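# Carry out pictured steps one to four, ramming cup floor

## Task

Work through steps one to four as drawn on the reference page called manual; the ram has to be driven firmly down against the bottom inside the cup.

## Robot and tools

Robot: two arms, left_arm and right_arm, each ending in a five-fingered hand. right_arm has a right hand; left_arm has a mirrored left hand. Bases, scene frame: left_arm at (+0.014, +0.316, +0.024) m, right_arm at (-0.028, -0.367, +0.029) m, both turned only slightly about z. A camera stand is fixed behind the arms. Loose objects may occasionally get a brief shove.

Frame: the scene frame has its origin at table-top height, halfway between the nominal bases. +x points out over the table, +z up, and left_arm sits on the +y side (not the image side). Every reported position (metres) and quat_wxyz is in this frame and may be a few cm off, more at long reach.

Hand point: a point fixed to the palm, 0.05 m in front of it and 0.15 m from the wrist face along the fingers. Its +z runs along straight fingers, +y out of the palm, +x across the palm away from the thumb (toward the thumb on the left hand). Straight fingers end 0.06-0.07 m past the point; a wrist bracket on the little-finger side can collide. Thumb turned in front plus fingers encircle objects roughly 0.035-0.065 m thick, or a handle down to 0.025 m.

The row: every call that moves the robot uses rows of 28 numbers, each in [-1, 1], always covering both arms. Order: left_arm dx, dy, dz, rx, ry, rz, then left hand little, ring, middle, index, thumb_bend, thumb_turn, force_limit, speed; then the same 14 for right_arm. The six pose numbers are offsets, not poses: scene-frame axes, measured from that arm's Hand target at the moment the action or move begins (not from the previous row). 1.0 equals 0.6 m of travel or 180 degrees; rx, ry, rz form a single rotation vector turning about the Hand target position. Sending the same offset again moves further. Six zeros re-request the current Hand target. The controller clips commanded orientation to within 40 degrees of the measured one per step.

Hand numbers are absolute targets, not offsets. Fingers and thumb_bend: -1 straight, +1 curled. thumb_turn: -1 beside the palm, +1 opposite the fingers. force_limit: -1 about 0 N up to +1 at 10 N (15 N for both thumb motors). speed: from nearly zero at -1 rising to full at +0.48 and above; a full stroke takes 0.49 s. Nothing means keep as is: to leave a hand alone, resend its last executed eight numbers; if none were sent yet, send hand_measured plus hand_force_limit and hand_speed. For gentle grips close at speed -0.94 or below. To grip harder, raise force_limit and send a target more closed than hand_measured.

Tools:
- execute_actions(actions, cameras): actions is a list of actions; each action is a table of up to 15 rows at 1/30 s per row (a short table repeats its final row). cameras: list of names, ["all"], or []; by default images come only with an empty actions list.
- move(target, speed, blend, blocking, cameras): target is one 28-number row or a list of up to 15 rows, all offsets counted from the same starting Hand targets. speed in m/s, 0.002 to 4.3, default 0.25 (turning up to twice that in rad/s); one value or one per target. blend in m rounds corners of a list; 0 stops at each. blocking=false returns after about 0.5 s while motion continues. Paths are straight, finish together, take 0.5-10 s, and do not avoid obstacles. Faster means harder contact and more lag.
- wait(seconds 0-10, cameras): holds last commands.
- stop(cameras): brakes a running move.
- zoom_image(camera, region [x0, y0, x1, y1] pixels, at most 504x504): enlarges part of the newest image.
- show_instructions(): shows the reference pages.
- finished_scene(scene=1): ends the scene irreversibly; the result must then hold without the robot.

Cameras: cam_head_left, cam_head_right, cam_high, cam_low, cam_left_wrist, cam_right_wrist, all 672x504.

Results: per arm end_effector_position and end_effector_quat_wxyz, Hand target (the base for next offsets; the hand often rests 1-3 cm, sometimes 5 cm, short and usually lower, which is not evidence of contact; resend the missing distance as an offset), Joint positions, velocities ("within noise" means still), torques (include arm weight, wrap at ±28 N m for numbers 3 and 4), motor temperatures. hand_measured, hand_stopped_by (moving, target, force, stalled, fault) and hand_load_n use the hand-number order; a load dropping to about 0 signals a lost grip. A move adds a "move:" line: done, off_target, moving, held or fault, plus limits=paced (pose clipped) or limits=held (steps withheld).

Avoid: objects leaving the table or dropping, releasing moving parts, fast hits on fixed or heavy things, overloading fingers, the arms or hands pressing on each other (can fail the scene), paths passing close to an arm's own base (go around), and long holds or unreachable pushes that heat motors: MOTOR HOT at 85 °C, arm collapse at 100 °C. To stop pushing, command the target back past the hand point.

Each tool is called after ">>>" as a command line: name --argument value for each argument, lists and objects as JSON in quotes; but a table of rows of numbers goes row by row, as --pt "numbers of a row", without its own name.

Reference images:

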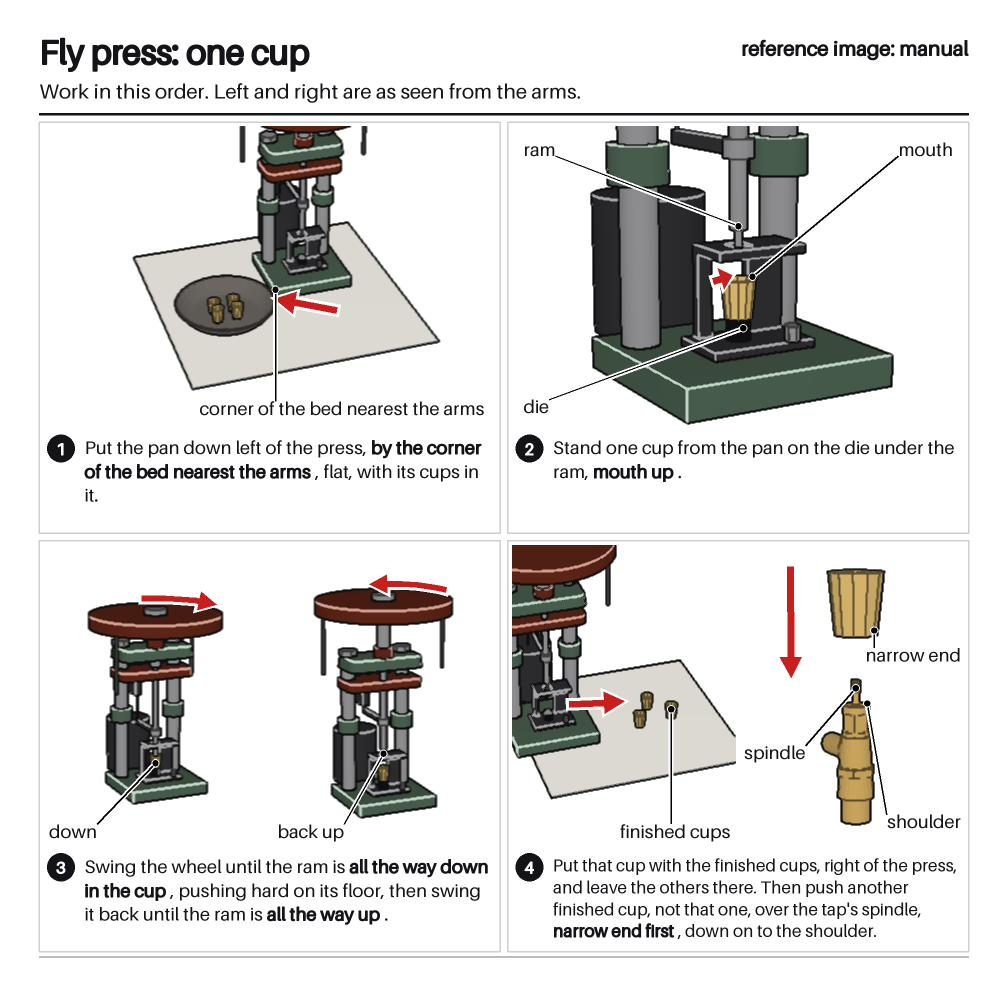

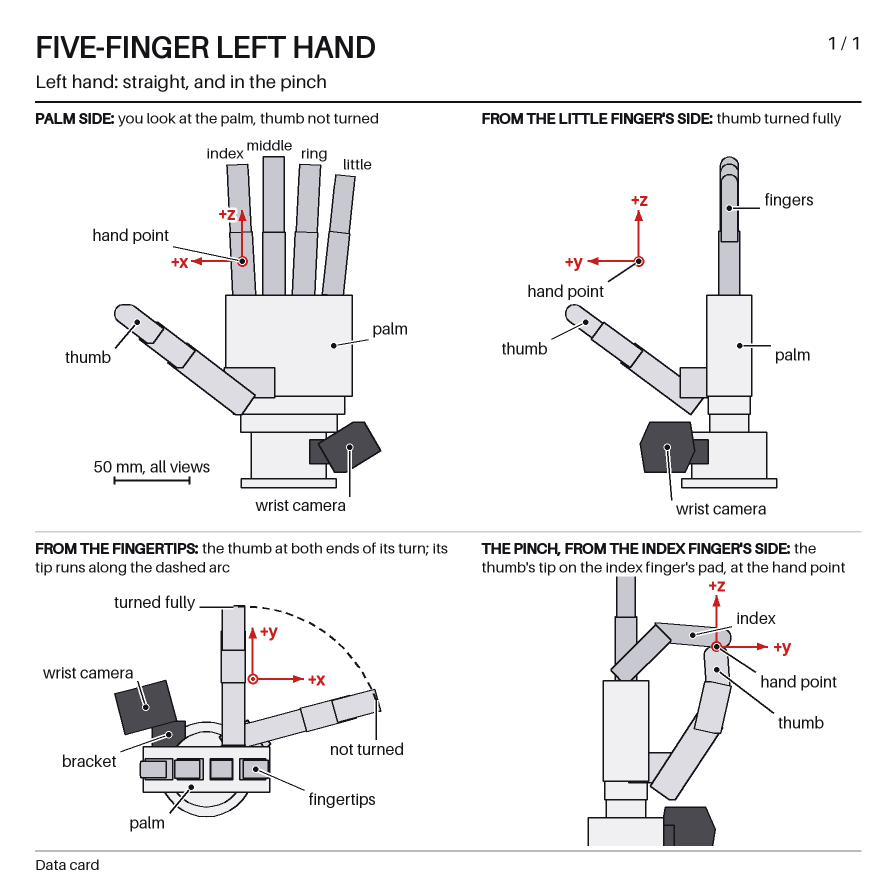

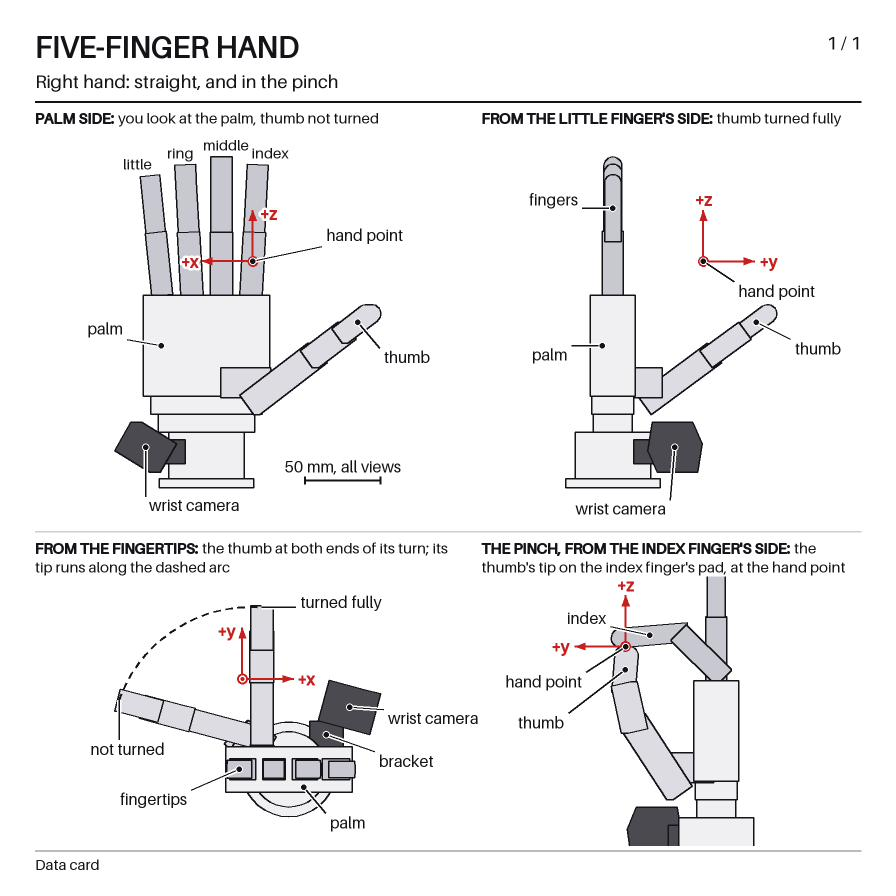

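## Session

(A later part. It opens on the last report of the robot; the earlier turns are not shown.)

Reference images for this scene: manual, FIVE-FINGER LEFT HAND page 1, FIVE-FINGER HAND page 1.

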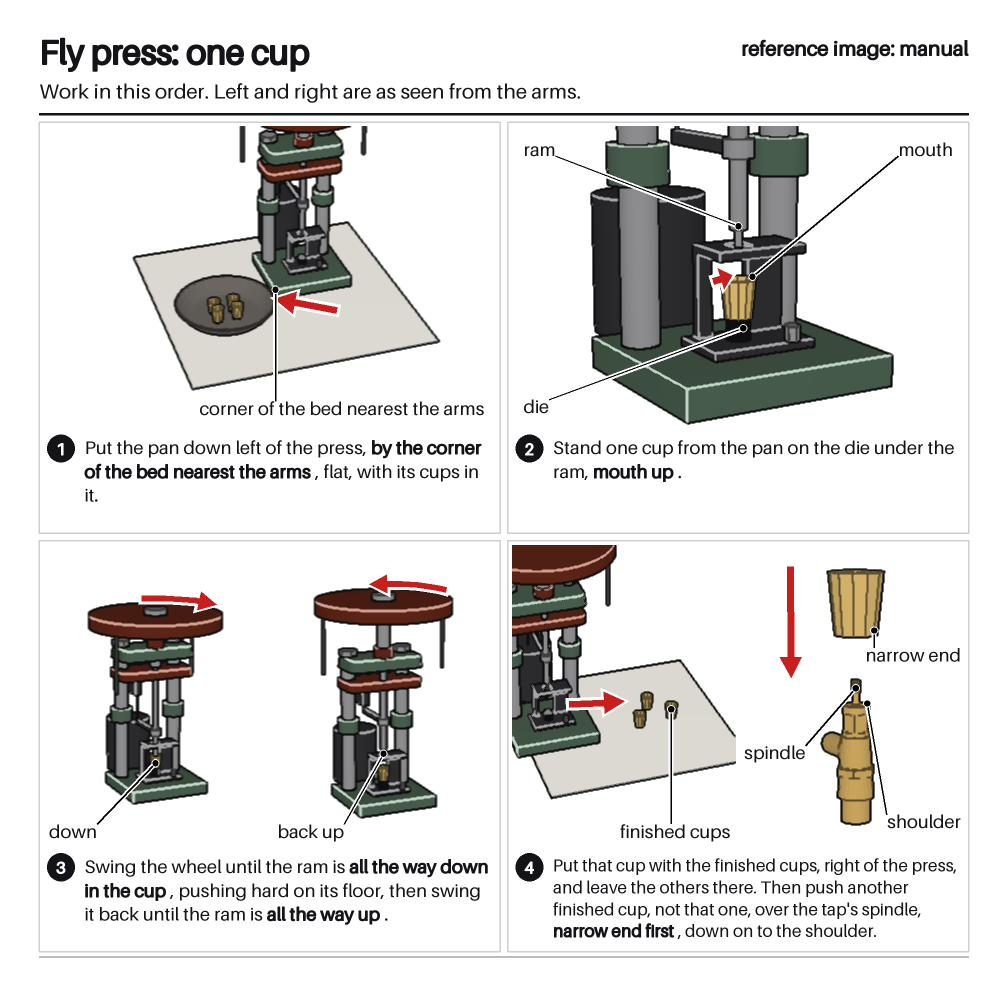

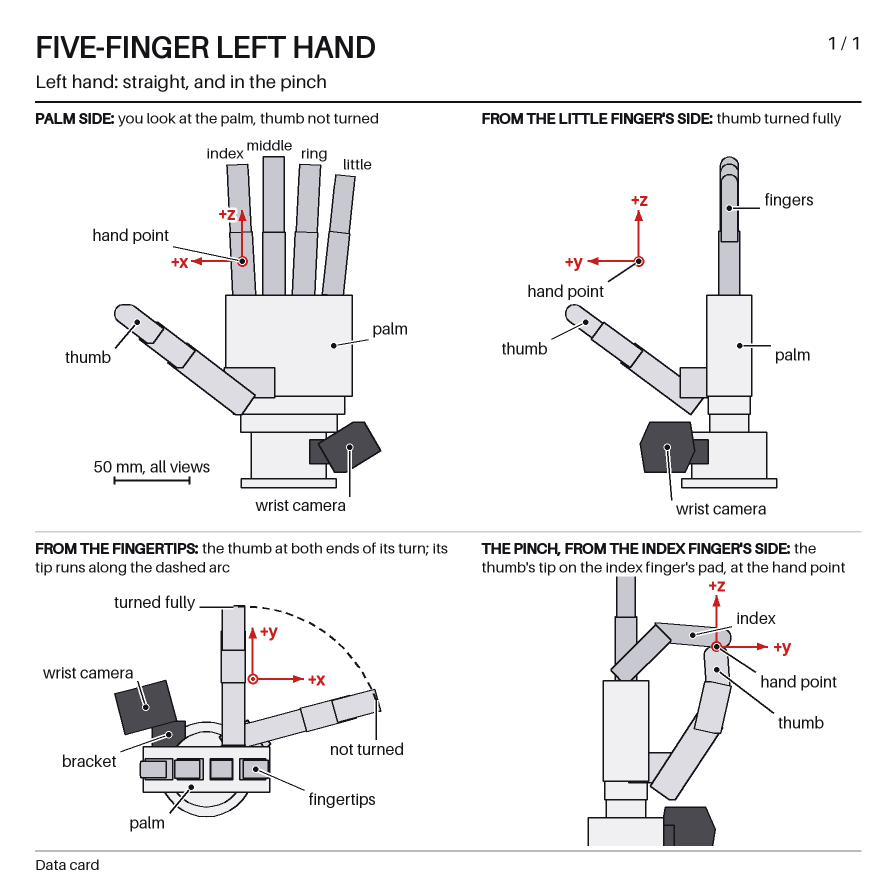

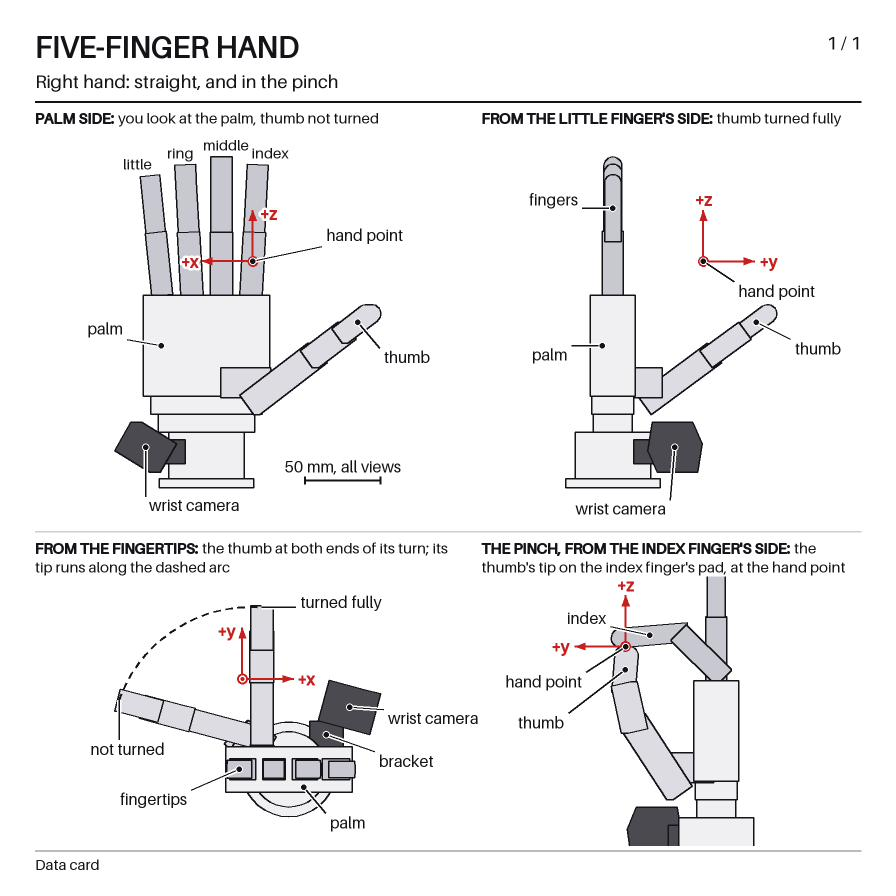

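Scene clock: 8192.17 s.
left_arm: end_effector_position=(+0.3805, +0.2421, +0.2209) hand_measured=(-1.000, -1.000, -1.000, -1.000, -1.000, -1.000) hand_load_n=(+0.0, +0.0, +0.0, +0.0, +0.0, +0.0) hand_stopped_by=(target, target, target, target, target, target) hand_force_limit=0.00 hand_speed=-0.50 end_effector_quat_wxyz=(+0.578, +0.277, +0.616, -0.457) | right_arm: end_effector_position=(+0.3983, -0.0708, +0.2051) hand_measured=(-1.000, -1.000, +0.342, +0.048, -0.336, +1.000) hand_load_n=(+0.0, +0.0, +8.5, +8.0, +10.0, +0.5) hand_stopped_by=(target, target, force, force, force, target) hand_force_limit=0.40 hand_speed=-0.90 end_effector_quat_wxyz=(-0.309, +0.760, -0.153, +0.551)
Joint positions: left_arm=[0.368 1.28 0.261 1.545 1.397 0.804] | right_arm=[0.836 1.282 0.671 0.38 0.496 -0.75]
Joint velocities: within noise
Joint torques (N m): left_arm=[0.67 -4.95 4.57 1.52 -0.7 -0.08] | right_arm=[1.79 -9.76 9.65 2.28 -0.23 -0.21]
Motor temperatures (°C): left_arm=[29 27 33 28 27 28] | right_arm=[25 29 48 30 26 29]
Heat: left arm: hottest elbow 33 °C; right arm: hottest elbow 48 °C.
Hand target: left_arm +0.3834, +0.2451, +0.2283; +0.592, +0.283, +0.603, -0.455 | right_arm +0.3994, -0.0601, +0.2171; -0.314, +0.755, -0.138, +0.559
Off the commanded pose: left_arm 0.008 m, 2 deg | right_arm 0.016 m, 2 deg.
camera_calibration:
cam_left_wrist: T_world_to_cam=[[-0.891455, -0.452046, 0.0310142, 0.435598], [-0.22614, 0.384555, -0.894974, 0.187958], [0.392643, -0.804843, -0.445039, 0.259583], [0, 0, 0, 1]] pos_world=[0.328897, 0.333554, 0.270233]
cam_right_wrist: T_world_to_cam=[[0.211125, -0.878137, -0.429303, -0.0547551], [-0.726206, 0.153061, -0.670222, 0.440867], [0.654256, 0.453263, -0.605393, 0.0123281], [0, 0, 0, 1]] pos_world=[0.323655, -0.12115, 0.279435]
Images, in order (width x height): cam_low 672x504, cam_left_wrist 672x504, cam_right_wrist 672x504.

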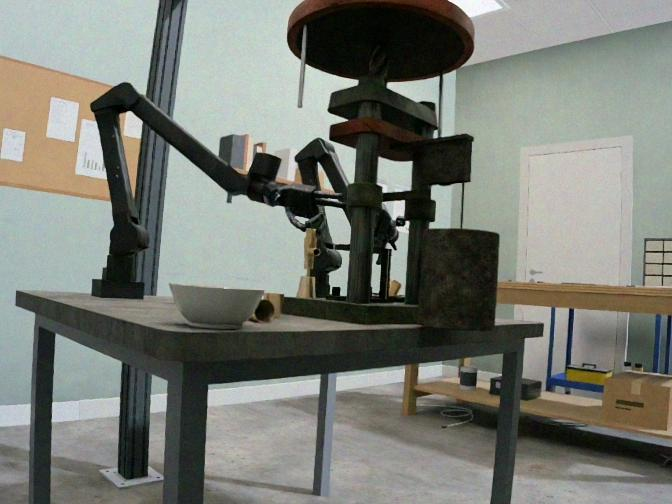

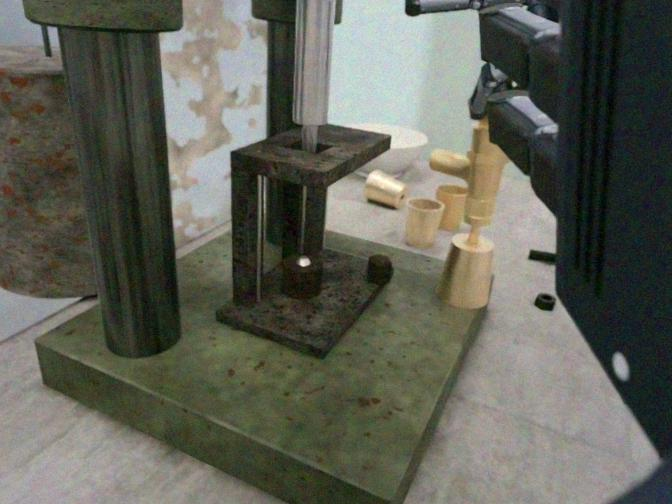

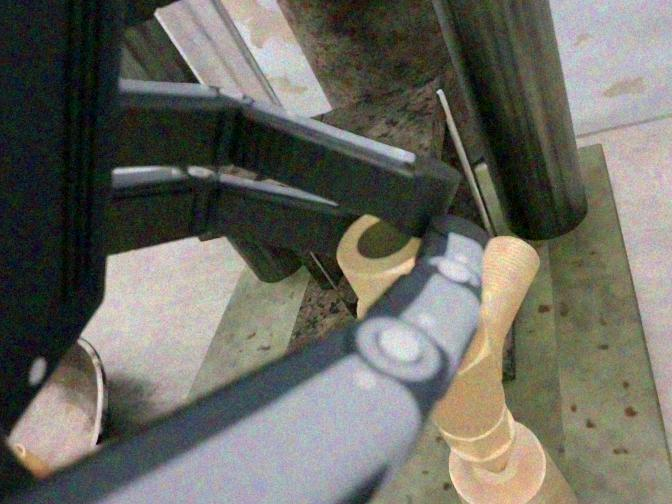

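>>> move --target '[0,0,0,0,0,0,-1,-1,-1,-1,-1,-1,0.0,-0.5,0.00055,0.0006,-0.0042,-0.00116,0.00109,0,-1,-1,0.4,0.2,-0.2,1.0,0.4,-0.9]' --speed 0.03 --cameras '["cam_left_wrist","cam_low","cam_right_wrist"]'

>>> zoom_image --camera "cam_right_wrist" --region '[475, 440, 525, 490]'

>>> zoom_image --camera "cam_low" --region '[294, 250, 326, 282]'

Scene clock: 8216.50 s.
left_arm: end_effector_position=(+0.3805, +0.2421, +0.2209) hand_measured=(-1.000, -1.000, -1.000, -1.000, -1.000, -1.000) hand_load_n=(+0.0, +0.0, +0.0, +0.0, +0.0, +0.0) hand_stopped_by=(target, target, target, target, target, target) hand_force_limit=0.00 hand_speed=-0.50 end_effector_quat_wxyz=(+0.578, +0.277, +0.616, -0.457) | right_arm: end_effector_position=(+0.3984, -0.0707, +0.2036) hand_measured=(-1.000, -1.000, +0.342, +0.048, -0.336, +1.000) hand_load_n=(+0.0, +0.0, +8.5, +8.0, +10.5, +0.5) hand_stopped_by=(target, target, force, force, force, target) hand_force_limit=0.40 hand_speed=-0.90 end_effector_quat_wxyz=(-0.308, +0.761, -0.153, +0.551)
Joint positions: left_arm=[0.368 1.28 0.261 1.545 1.397 0.804] | right_arm=[0.836 1.285 0.671 0.38 0.496 -0.75]
Joint torques (N m): left_arm=[0.62 -4.95 4.57 1.54 -0.69 -0.08] | right_arm=[1.79 -9.52 9.68 2.25 -0.25 -0.21]
Heat: left arm: hottest elbow 33 °C; right arm: hottest elbow 48 °C.
Hand target: left_arm +0.3834, +0.2451, +0.2283; +0.592, +0.283, +0.603, -0.455 | right_arm +0.3997, -0.0597, +0.2146; -0.312, +0.756, -0.138, +0.558
Off the commanded pose: left_arm 0.008 m, 2 deg | right_arm 0.016 m, 2 deg.
joint sent to its limit (left arm) — joint 4 (wrist pitch), upper limit. The joint targets are off in position, not in orientation.
move: off_target (right_arm)
camera_calibration:
cam_left_wrist: T_world_to_cam=[[-0.891455, -0.452046, 0.0310142, 0.435598], [-0.22614, 0.384555, -0.894974, 0.187958], [0.392643, -0.804843, -0.445039, 0.259583], [0, 0, 0, 1]] pos_world=[0.328897, 0.333554, 0.270233]
cam_right_wrist: T_world_to_cam=[[0.210224, -0.879094, -0.427785, -0.0552949], [-0.727586, 0.151586, -0.66906, 0.440107], [0.653012, 0.451903, -0.607749, 0.0122262], [0, 0, 0, 1]] pos_world=[0.323856, -0.120848, 0.278234]
Images, in order (width x height): cam_low 672x504, cam_left_wrist 672x504, cam_right_wrist 672x504.

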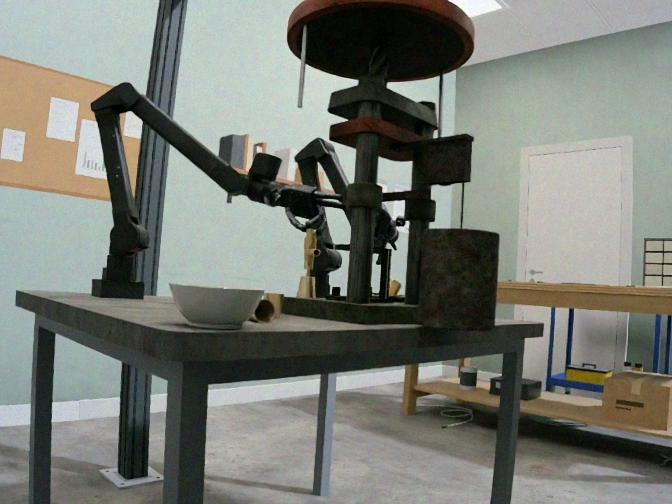

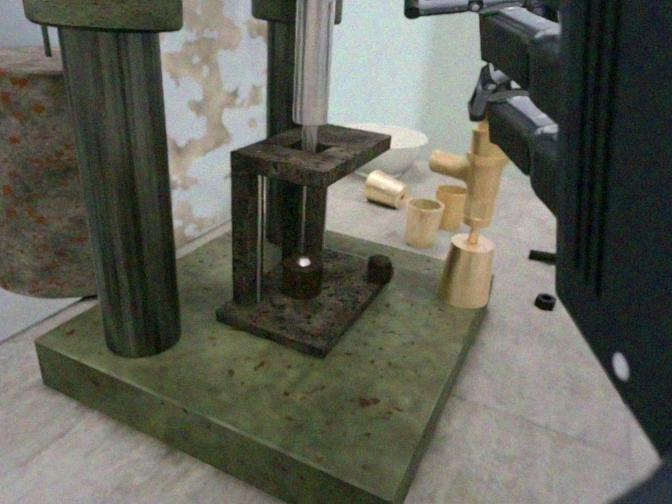

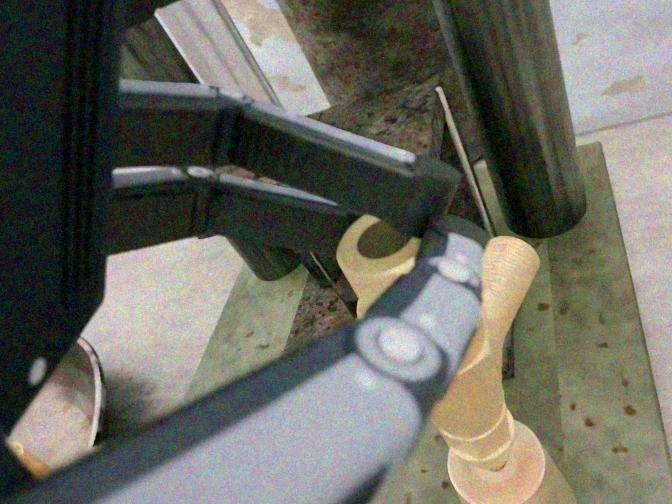

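Scaled by 10.080.

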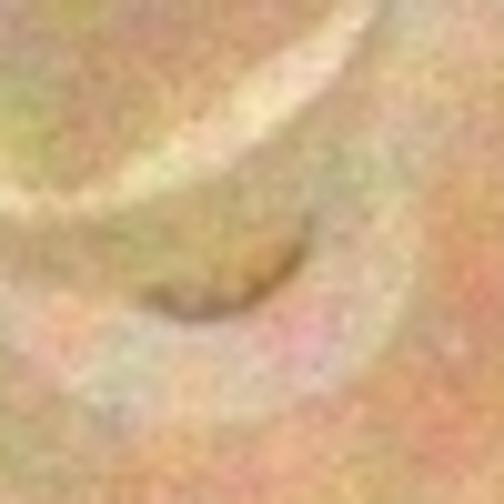

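Scaled by 15.750.

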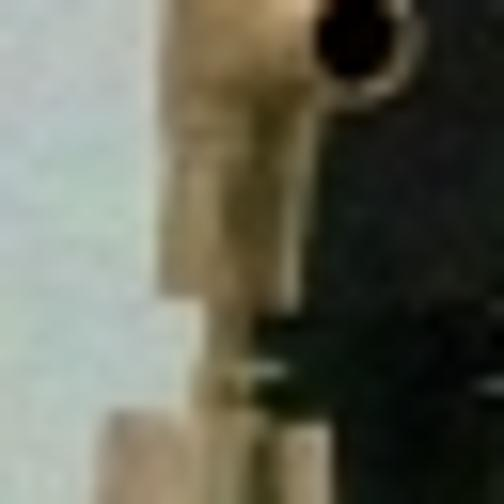

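>>> move --target '[0,0,0,0,0,0,-1,-1,-1,-1,-1,-1,0.0,-0.5,-0.0008,0.00178,-0.00295,-0.00448,-0.00034,0.0018,-1,-1,0.4,0.2,-0.2,1.0,0.4,-0.9]' --speed 0.03 --cameras '["cam_left_wrist","cam_low","cam_right_wrist"]'

>>> zoom_image --camera "cam_right_wrist" --region '[475, 440, 525, 490]'

>>> zoom_image --camera "cam_low" --region '[294, 250, 326, 282]'

>>> zoom_image --camera "cam_low" --region '[294, 222, 326, 254]'

>>> zoom_image --camera "cam_left_wrist" --region '[430, 150, 510, 250]'

Scene clock: 8258.73 s.
left_arm: end_effector_position=(+0.3805, +0.2421, +0.2209) hand_measured=(-1.000, -1.000, -1.000, -1.000, -1.000, -1.000) hand_load_n=(+0.0, +0.0, +0.0, +0.0, +0.0, +0.0) hand_stopped_by=(target, target, target, target, target, target) hand_force_limit=0.00 hand_speed=-0.50 end_effector_quat_wxyz=(+0.578, +0.277, +0.616, -0.457) | right_arm: end_effector_position=(+0.3979, -0.0697, +0.2008) hand_measured=(-1.000, -1.000, +0.342, +0.048, -0.336, +1.000) hand_load_n=(+0.0, +0.0, +8.5, +8.5, +10.0, +1.0) hand_stopped_by=(target, target, force, force, force, target) hand_force_limit=0.40 hand_speed=-0.90 end_effector_quat_wxyz=(-0.304, +0.764, -0.147, +0.550)
Joint positions: left_arm=[0.368 1.28 0.261 1.545 1.397 0.804] | right_arm=[0.839 1.291 0.671 0.38 0.496 -0.759]
Joint torques (N m): left_arm=[0.67 -4.95 4.56 1.54 -0.69 -0.08] | right_arm=[1.73 -9.64 9.73 2.19 -0.24 -0.24]
Heat: left arm: hottest elbow 33 °C; right arm: hottest elbow 48 °C.
Hand target: left_arm +0.3834, +0.2451, +0.2283; +0.592, +0.283, +0.603, -0.455 | right_arm +0.3992, -0.0586, +0.2128; -0.309, +0.759, -0.132, +0.559
Off the commanded pose: left_arm 0.008 m, 2 deg | right_arm 0.016 m, 2 deg.
joint sent to its limit (left arm) — joint 4 (wrist pitch), upper limit. The joint targets are off in position, not in orientation.
move: off_target (right_arm)
camera_calibration:
cam_left_wrist: T_world_to_cam=[[-0.891455, -0.452046, 0.0310142, 0.435598], [-0.22614, 0.384555, -0.894974, 0.187958], [0.392643, -0.804843, -0.445039, 0.259583], [0, 0, 0, 1]] pos_world=[0.328897, 0.333554, 0.270233]
cam_right_wrist: T_world_to_cam=[[0.214018, -0.883553, -0.41657, -0.0595683], [-0.729251, 0.139213, -0.669935, 0.437761], [0.649915, 0.447162, -0.614538, 0.0126596], [0, 0, 0, 1]] pos_world=[0.323758, -0.119234, 0.276237]
Images, in order (width x height): cam_low 672x504, cam_left_wrist 672x504, cam_right_wrist 672x504.

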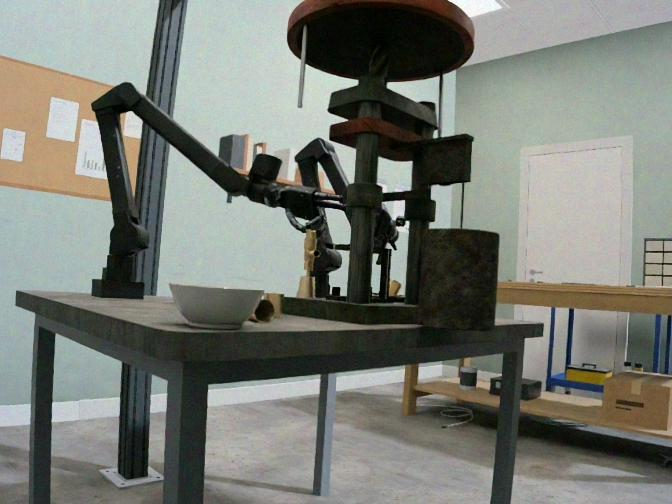

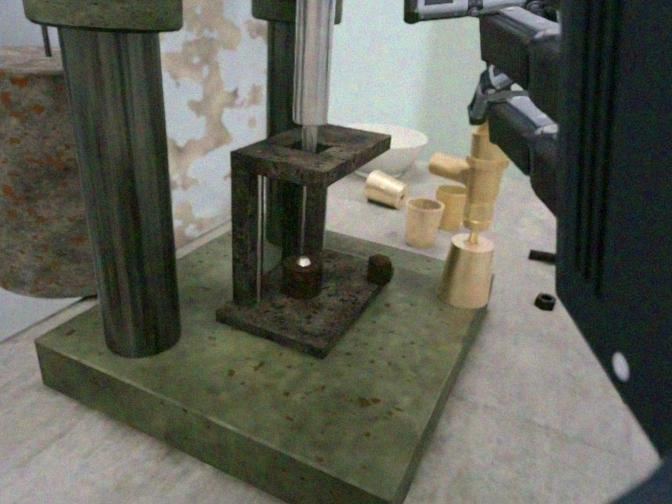

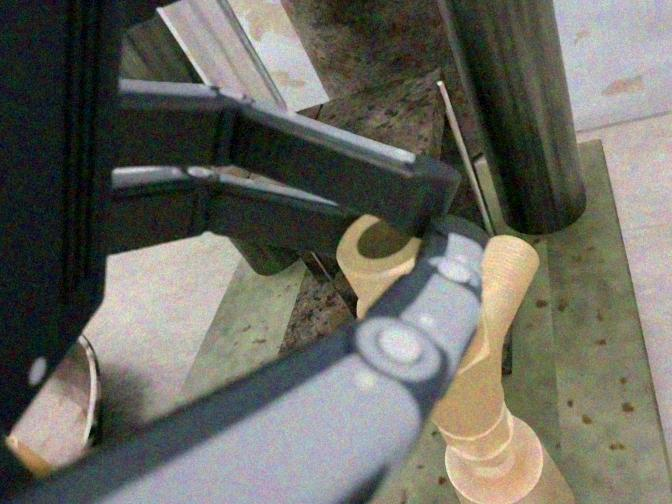

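Scaled by 10.080.

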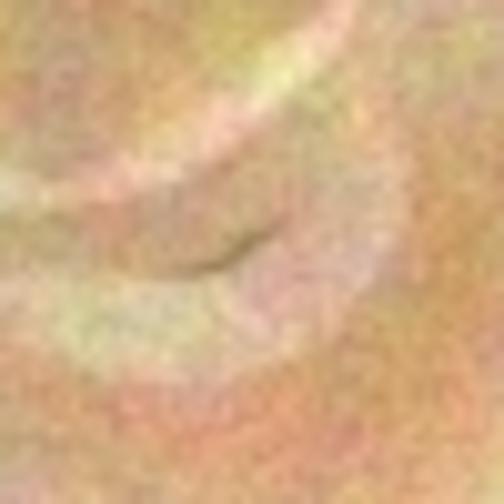

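Scaled by 15.750.

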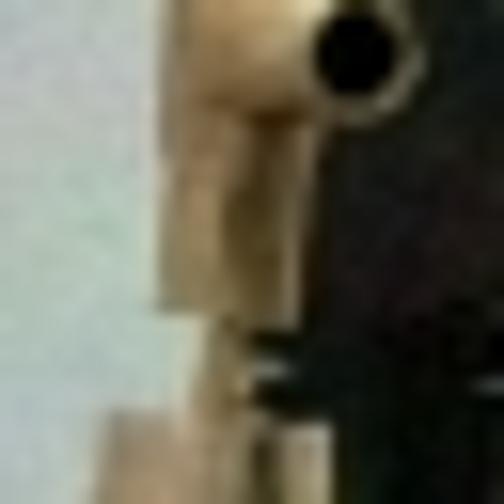

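Scaled by 15.750.

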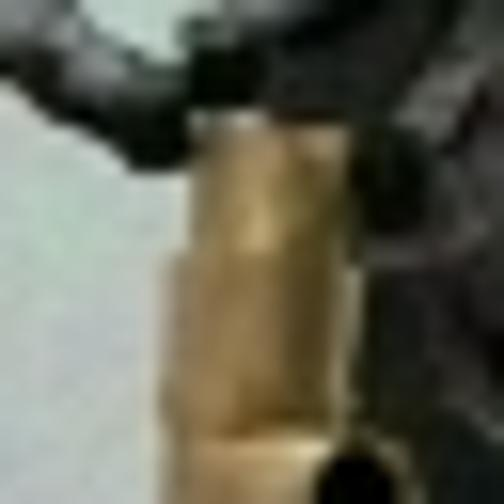

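Scaled by 5.040.

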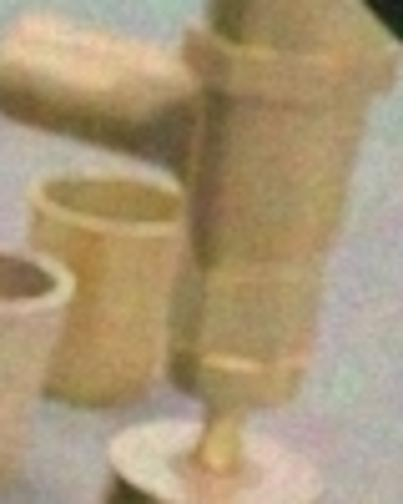

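>>> move --target '[0,0,0,0,0,0,-1,-1,-1,-1,-1,-1,0.0,-0.5,0.0044,0.0048,0.0105,0.00698,-0.00651,0,-1,-1,0.4,0.2,-0.2,1.0,0.4,-0.9]' --speed 0.03 --cameras '["cam_low"]'

>>> zoom_image --camera "cam_low" --region '[294, 250, 326, 282]'

Scene clock: 8281.43 s.
left_arm: end_effector_position=(+0.3805, +0.2421, +0.2209) hand_measured=(-1.000, -1.000, -1.000, -1.000, -1.000, -1.000) hand_load_n=(+0.0, +0.0, +0.0, -0.5, +0.0, +0.0) hand_stopped_by=(target, target, target, target, target, target) hand_force_limit=0.00 hand_speed=-0.50 end_effector_quat_wxyz=(+0.578, +0.277, +0.616, -0.457) | right_arm: end_effector_position=(+0.3975, -0.0690, +0.2001) hand_measured=(-1.000, -1.000, +0.342, +0.048, -0.336, +1.000) hand_load_n=(+0.0, +0.0, +8.5, +8.0, +10.0, +1.0) hand_stopped_by=(target, target, force, force, force, target) hand_force_limit=0.40 hand_speed=-0.90 end_effector_quat_wxyz=(-0.304, +0.764, -0.147, +0.550)
Joint positions: left_arm=[0.368 1.28 0.261 1.545 1.397 0.804] | right_arm=[0.841 1.293 0.671 0.38 0.496 -0.759]
Joint torques (N m): left_arm=[0.67 -5.01 4.55 1.57 -0.69 -0.08] | right_arm=[1.67 -9.88 9.74 3.55 -0.18 -0.24]
Heat: left arm: hottest elbow 33 °C; right arm: hottest elbow 48 °C.
Hand target: left_arm +0.3834, +0.2451, +0.2283; +0.592, +0.283, +0.603, -0.455 | right_arm +0.4019, -0.0557, +0.2191; -0.318, +0.749, -0.135, +0.565
Off the commanded pose: left_arm 0.008 m, 2 deg | right_arm 0.024 m, 3 deg.
joint sent to its limit (left arm) — joint 4 (wrist pitch), upper limit. The joint targets are off in position, not in orientation.
move: off_target (right_arm)
Images, in order (width x height): cam_low 672x504.

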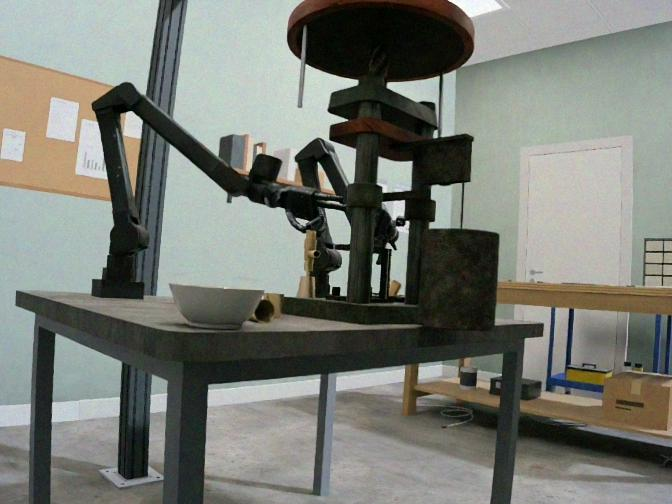

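Scaled by 15.750.

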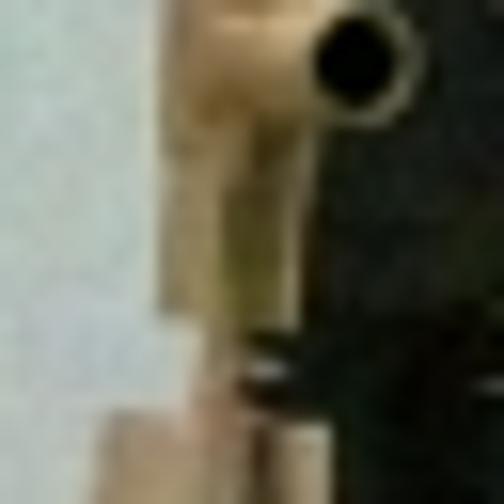

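>>> move --target '[0,0,0,0,0,0,-1,-1,-1,-1,-1,-1,0.0,-0.5,0.00237,0.00255,0.0012,0.0021,-0.00195,0,-1,-1,0.4,0.2,-0.2,1.0,0.4,-0.9]' --speed 0.03 --cameras '["cam_low","cam_right_wrist"]'

>>> zoom_image --camera "cam_low" --region '[294, 250, 326, 282]'

>>> zoom_image --camera "cam_right_wrist" --region '[440, 404, 540, 504]'

Scene clock: 8294.57 s.
left_arm: end_effector_position=(+0.3805, +0.2421, +0.2209) hand_measured=(-1.000, -1.000, -1.000, -1.000, -1.000, -1.000) hand_load_n=(+0.0, +0.0, +0.0, +0.0, +0.0, +0.0) hand_stopped_by=(target, target, target, target, target, target) hand_force_limit=0.00 hand_speed=-0.50 end_effector_quat_wxyz=(+0.578, +0.277, +0.616, -0.457) | right_arm: end_effector_position=(+0.3982, -0.0685, +0.1992) hand_measured=(-1.000, -1.000, +0.342, +0.048, -0.336, +1.000) hand_load_n=(+0.0, +0.0, +8.5, +8.5, +10.0, +0.0) hand_stopped_by=(target, target, force, force, force, target) hand_force_limit=0.40 hand_speed=-0.90 end_effector_quat_wxyz=(-0.304, +0.764, -0.146, +0.550)
Joint positions: left_arm=[0.368 1.28 0.261 1.545 1.397 0.804] | right_arm=[0.841 1.297 0.671 0.386 0.496 -0.762]
Joint torques (N m): left_arm=[0.73 -5.01 4.55 1.54 -0.7 -0.08] | right_arm=[1.9 -9.82 9.81 3.84 -0.19 -0.22]
Heat: left arm: hottest elbow 33 °C; right arm: hottest elbow 48 °C.
Hand target: left_arm +0.3834, +0.2451, +0.2283; +0.592, +0.283, +0.603, -0.455 | right_arm +0.4033, -0.0542, +0.2199; -0.321, +0.747, -0.135, +0.567
Off the commanded pose: left_arm 0.008 m, 2 deg | right_arm 0.026 m, 4 deg.
joint sent to its limit (left arm) — joint 4 (wrist pitch), upper limit. The joint targets are off in position, not in orientation.
move: off_target (right_arm)
camera_calibration:
cam_right_wrist: T_world_to_cam=[[0.216286, -0.884277, -0.413854, -0.0607589], [-0.728909, 0.13576, -0.671014, 0.436587], [0.649547, 0.446793, -0.615195, 0.0112615], [0, 0, 0, 1]] pos_world=[0.324059, -0.11803, 0.274739]
Images, in order (width x height): cam_low 672x504, cam_right_wrist 672x504.

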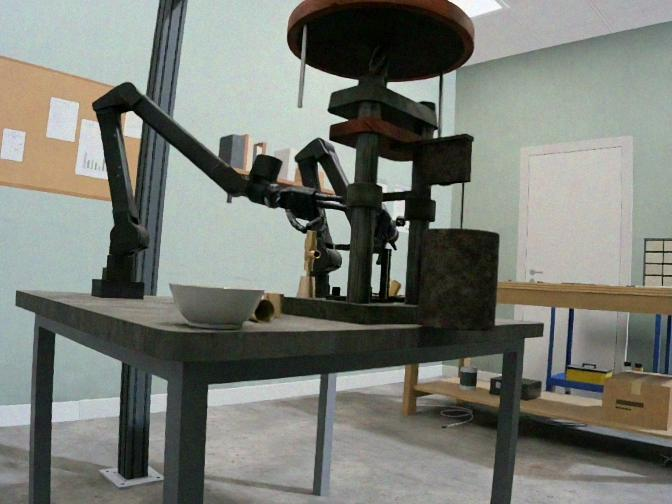

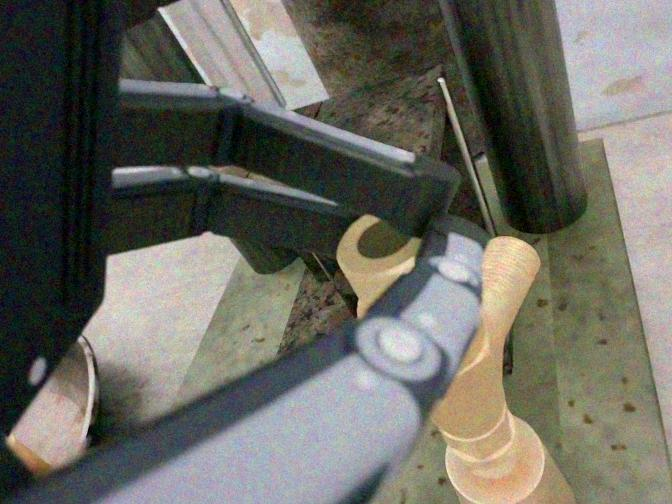

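Scaled by 15.750.

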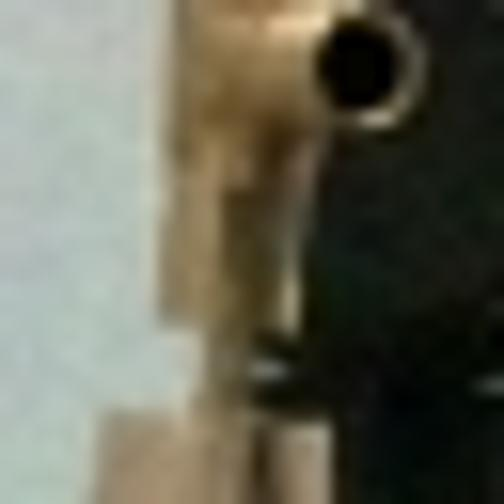

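Scaled by 5.040.

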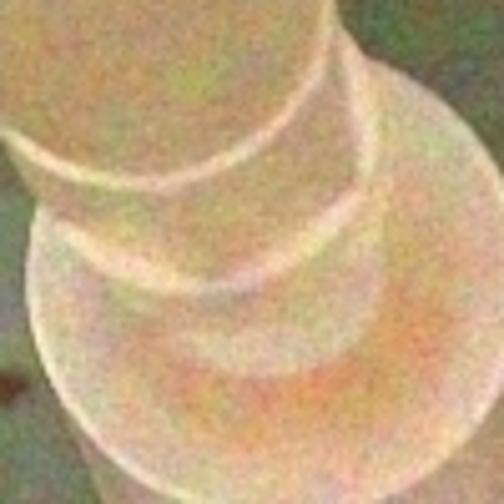

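>>> move --target '[0,0,0,0,0,0,-1,-1,-1,-1,-1,-1,0.0,-0.5,0.0,0.0,-0.0035,0.0021,-0.00194,0,-1,-1,0.4,0.2,-0.2,1.0,0.4,-0.9]' --speed 0.03 --cameras '["cam_low","cam_right_wrist","cam_left_wrist"]'

>>> zoom_image --camera "cam_low" --region '[294, 250, 326, 282]'

>>> zoom_image --camera "cam_low" --region '[294, 222, 326, 254]'

>>> zoom_image --camera "cam_left_wrist" --region '[420, 210, 520, 310]'

Scene clock: 8307.10 s.
left_arm: end_effector_position=(+0.3805, +0.2421, +0.2209) hand_measured=(-1.000, -1.000, -1.000, -1.000, -1.000, -1.000) hand_load_n=(+0.0, +0.0, +0.0, +0.0, +0.0, +0.0) hand_stopped_by=(target, target, target, target, target, target) hand_force_limit=0.00 hand_speed=-0.50 end_effector_quat_wxyz=(+0.578, +0.277, +0.616, -0.457) | right_arm: end_effector_position=(+0.3988, -0.0678, +0.1963) hand_measured=(-1.000, -1.000, +0.342, +0.048, -0.336, +1.000) hand_load_n=(+0.0, +0.0, +8.5, +8.0, +10.0, +0.0) hand_stopped_by=(target, target, force, force, force, target) hand_force_limit=0.40 hand_speed=-0.90 end_effector_quat_wxyz=(-0.305, +0.763, -0.146, +0.551)
Joint positions: left_arm=[0.368 1.28 0.261 1.545 1.397 0.804] | right_arm=[0.841 1.307 0.666 0.405 0.496 -0.762]
Joint torques (N m): left_arm=[0.73 -4.95 4.56 1.54 -0.69 -0.07] | right_arm=[1.96 -10.05 9.36 4.05 -0.2 -0.21]
Heat: left arm: hottest elbow 33 °C; right arm: hottest elbow 48 °C.
Hand target: left_arm +0.3834, +0.2451, +0.2283; +0.592, +0.283, +0.603, -0.455 | right_arm +0.4033, -0.0542, +0.2178; -0.324, +0.744, -0.136, +0.569
Off the commanded pose: left_arm 0.008 m, 2 deg | right_arm 0.026 m, 4 deg.
joint sent to its limit (left arm) — joint 4 (wrist pitch), upper limit. The joint targets are off in position, not in orientation.
move: off_target (right_arm)
camera_calibration:
cam_left_wrist: T_world_to_cam=[[-0.891455, -0.452046, 0.0310142, 0.435598], [-0.22614, 0.384555, -0.894974, 0.187958], [0.392643, -0.804843, -0.445039, 0.259583], [0, 0, 0, 1]] pos_world=[0.328897, 0.333554, 0.270233]
cam_right_wrist: T_world_to_cam=[[0.217568, -0.882866, -0.416186, -0.0613865], [-0.726844, 0.138036, -0.672788, 0.434675], [0.651431, 0.44888, -0.611674, 0.00743008], [0, 0, 0, 1]] pos_world=[0.324457, -0.117532, 0.271441]
Images, in order (width x height): cam_low 672x504, cam_left_wrist 672x504, cam_right_wrist 672x504.

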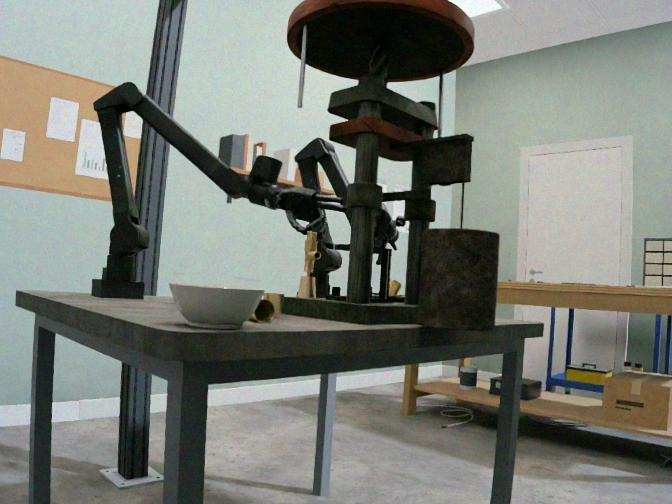

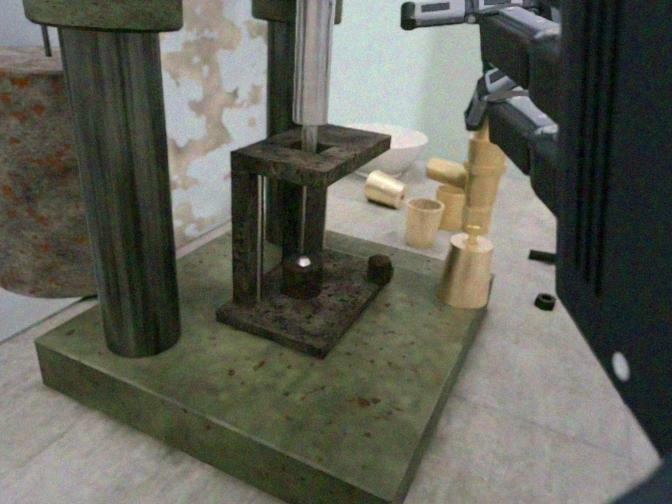

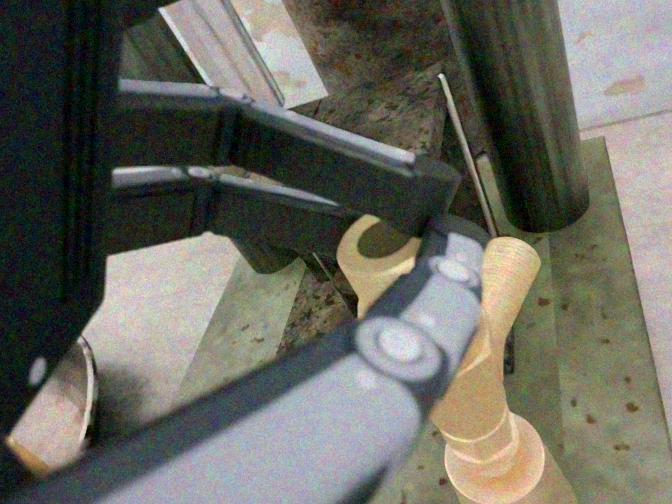

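Scaled by 15.750.

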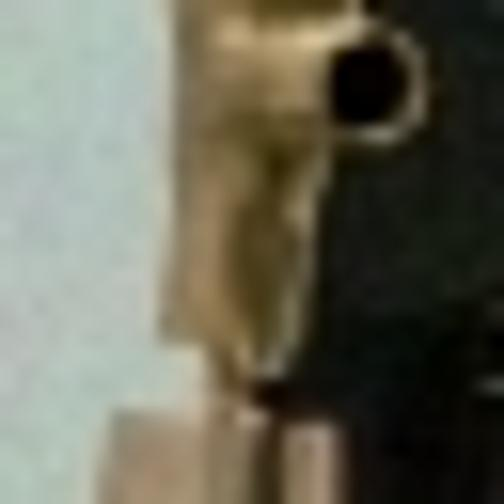

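Scaled by 15.750.

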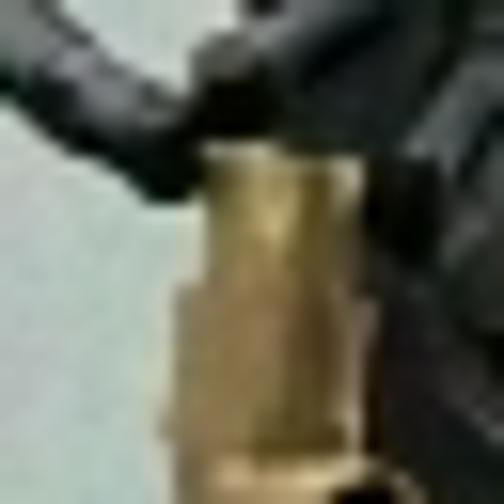

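Scaled by 5.040.

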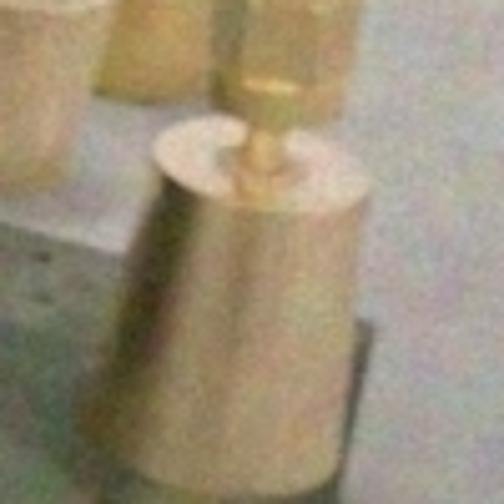

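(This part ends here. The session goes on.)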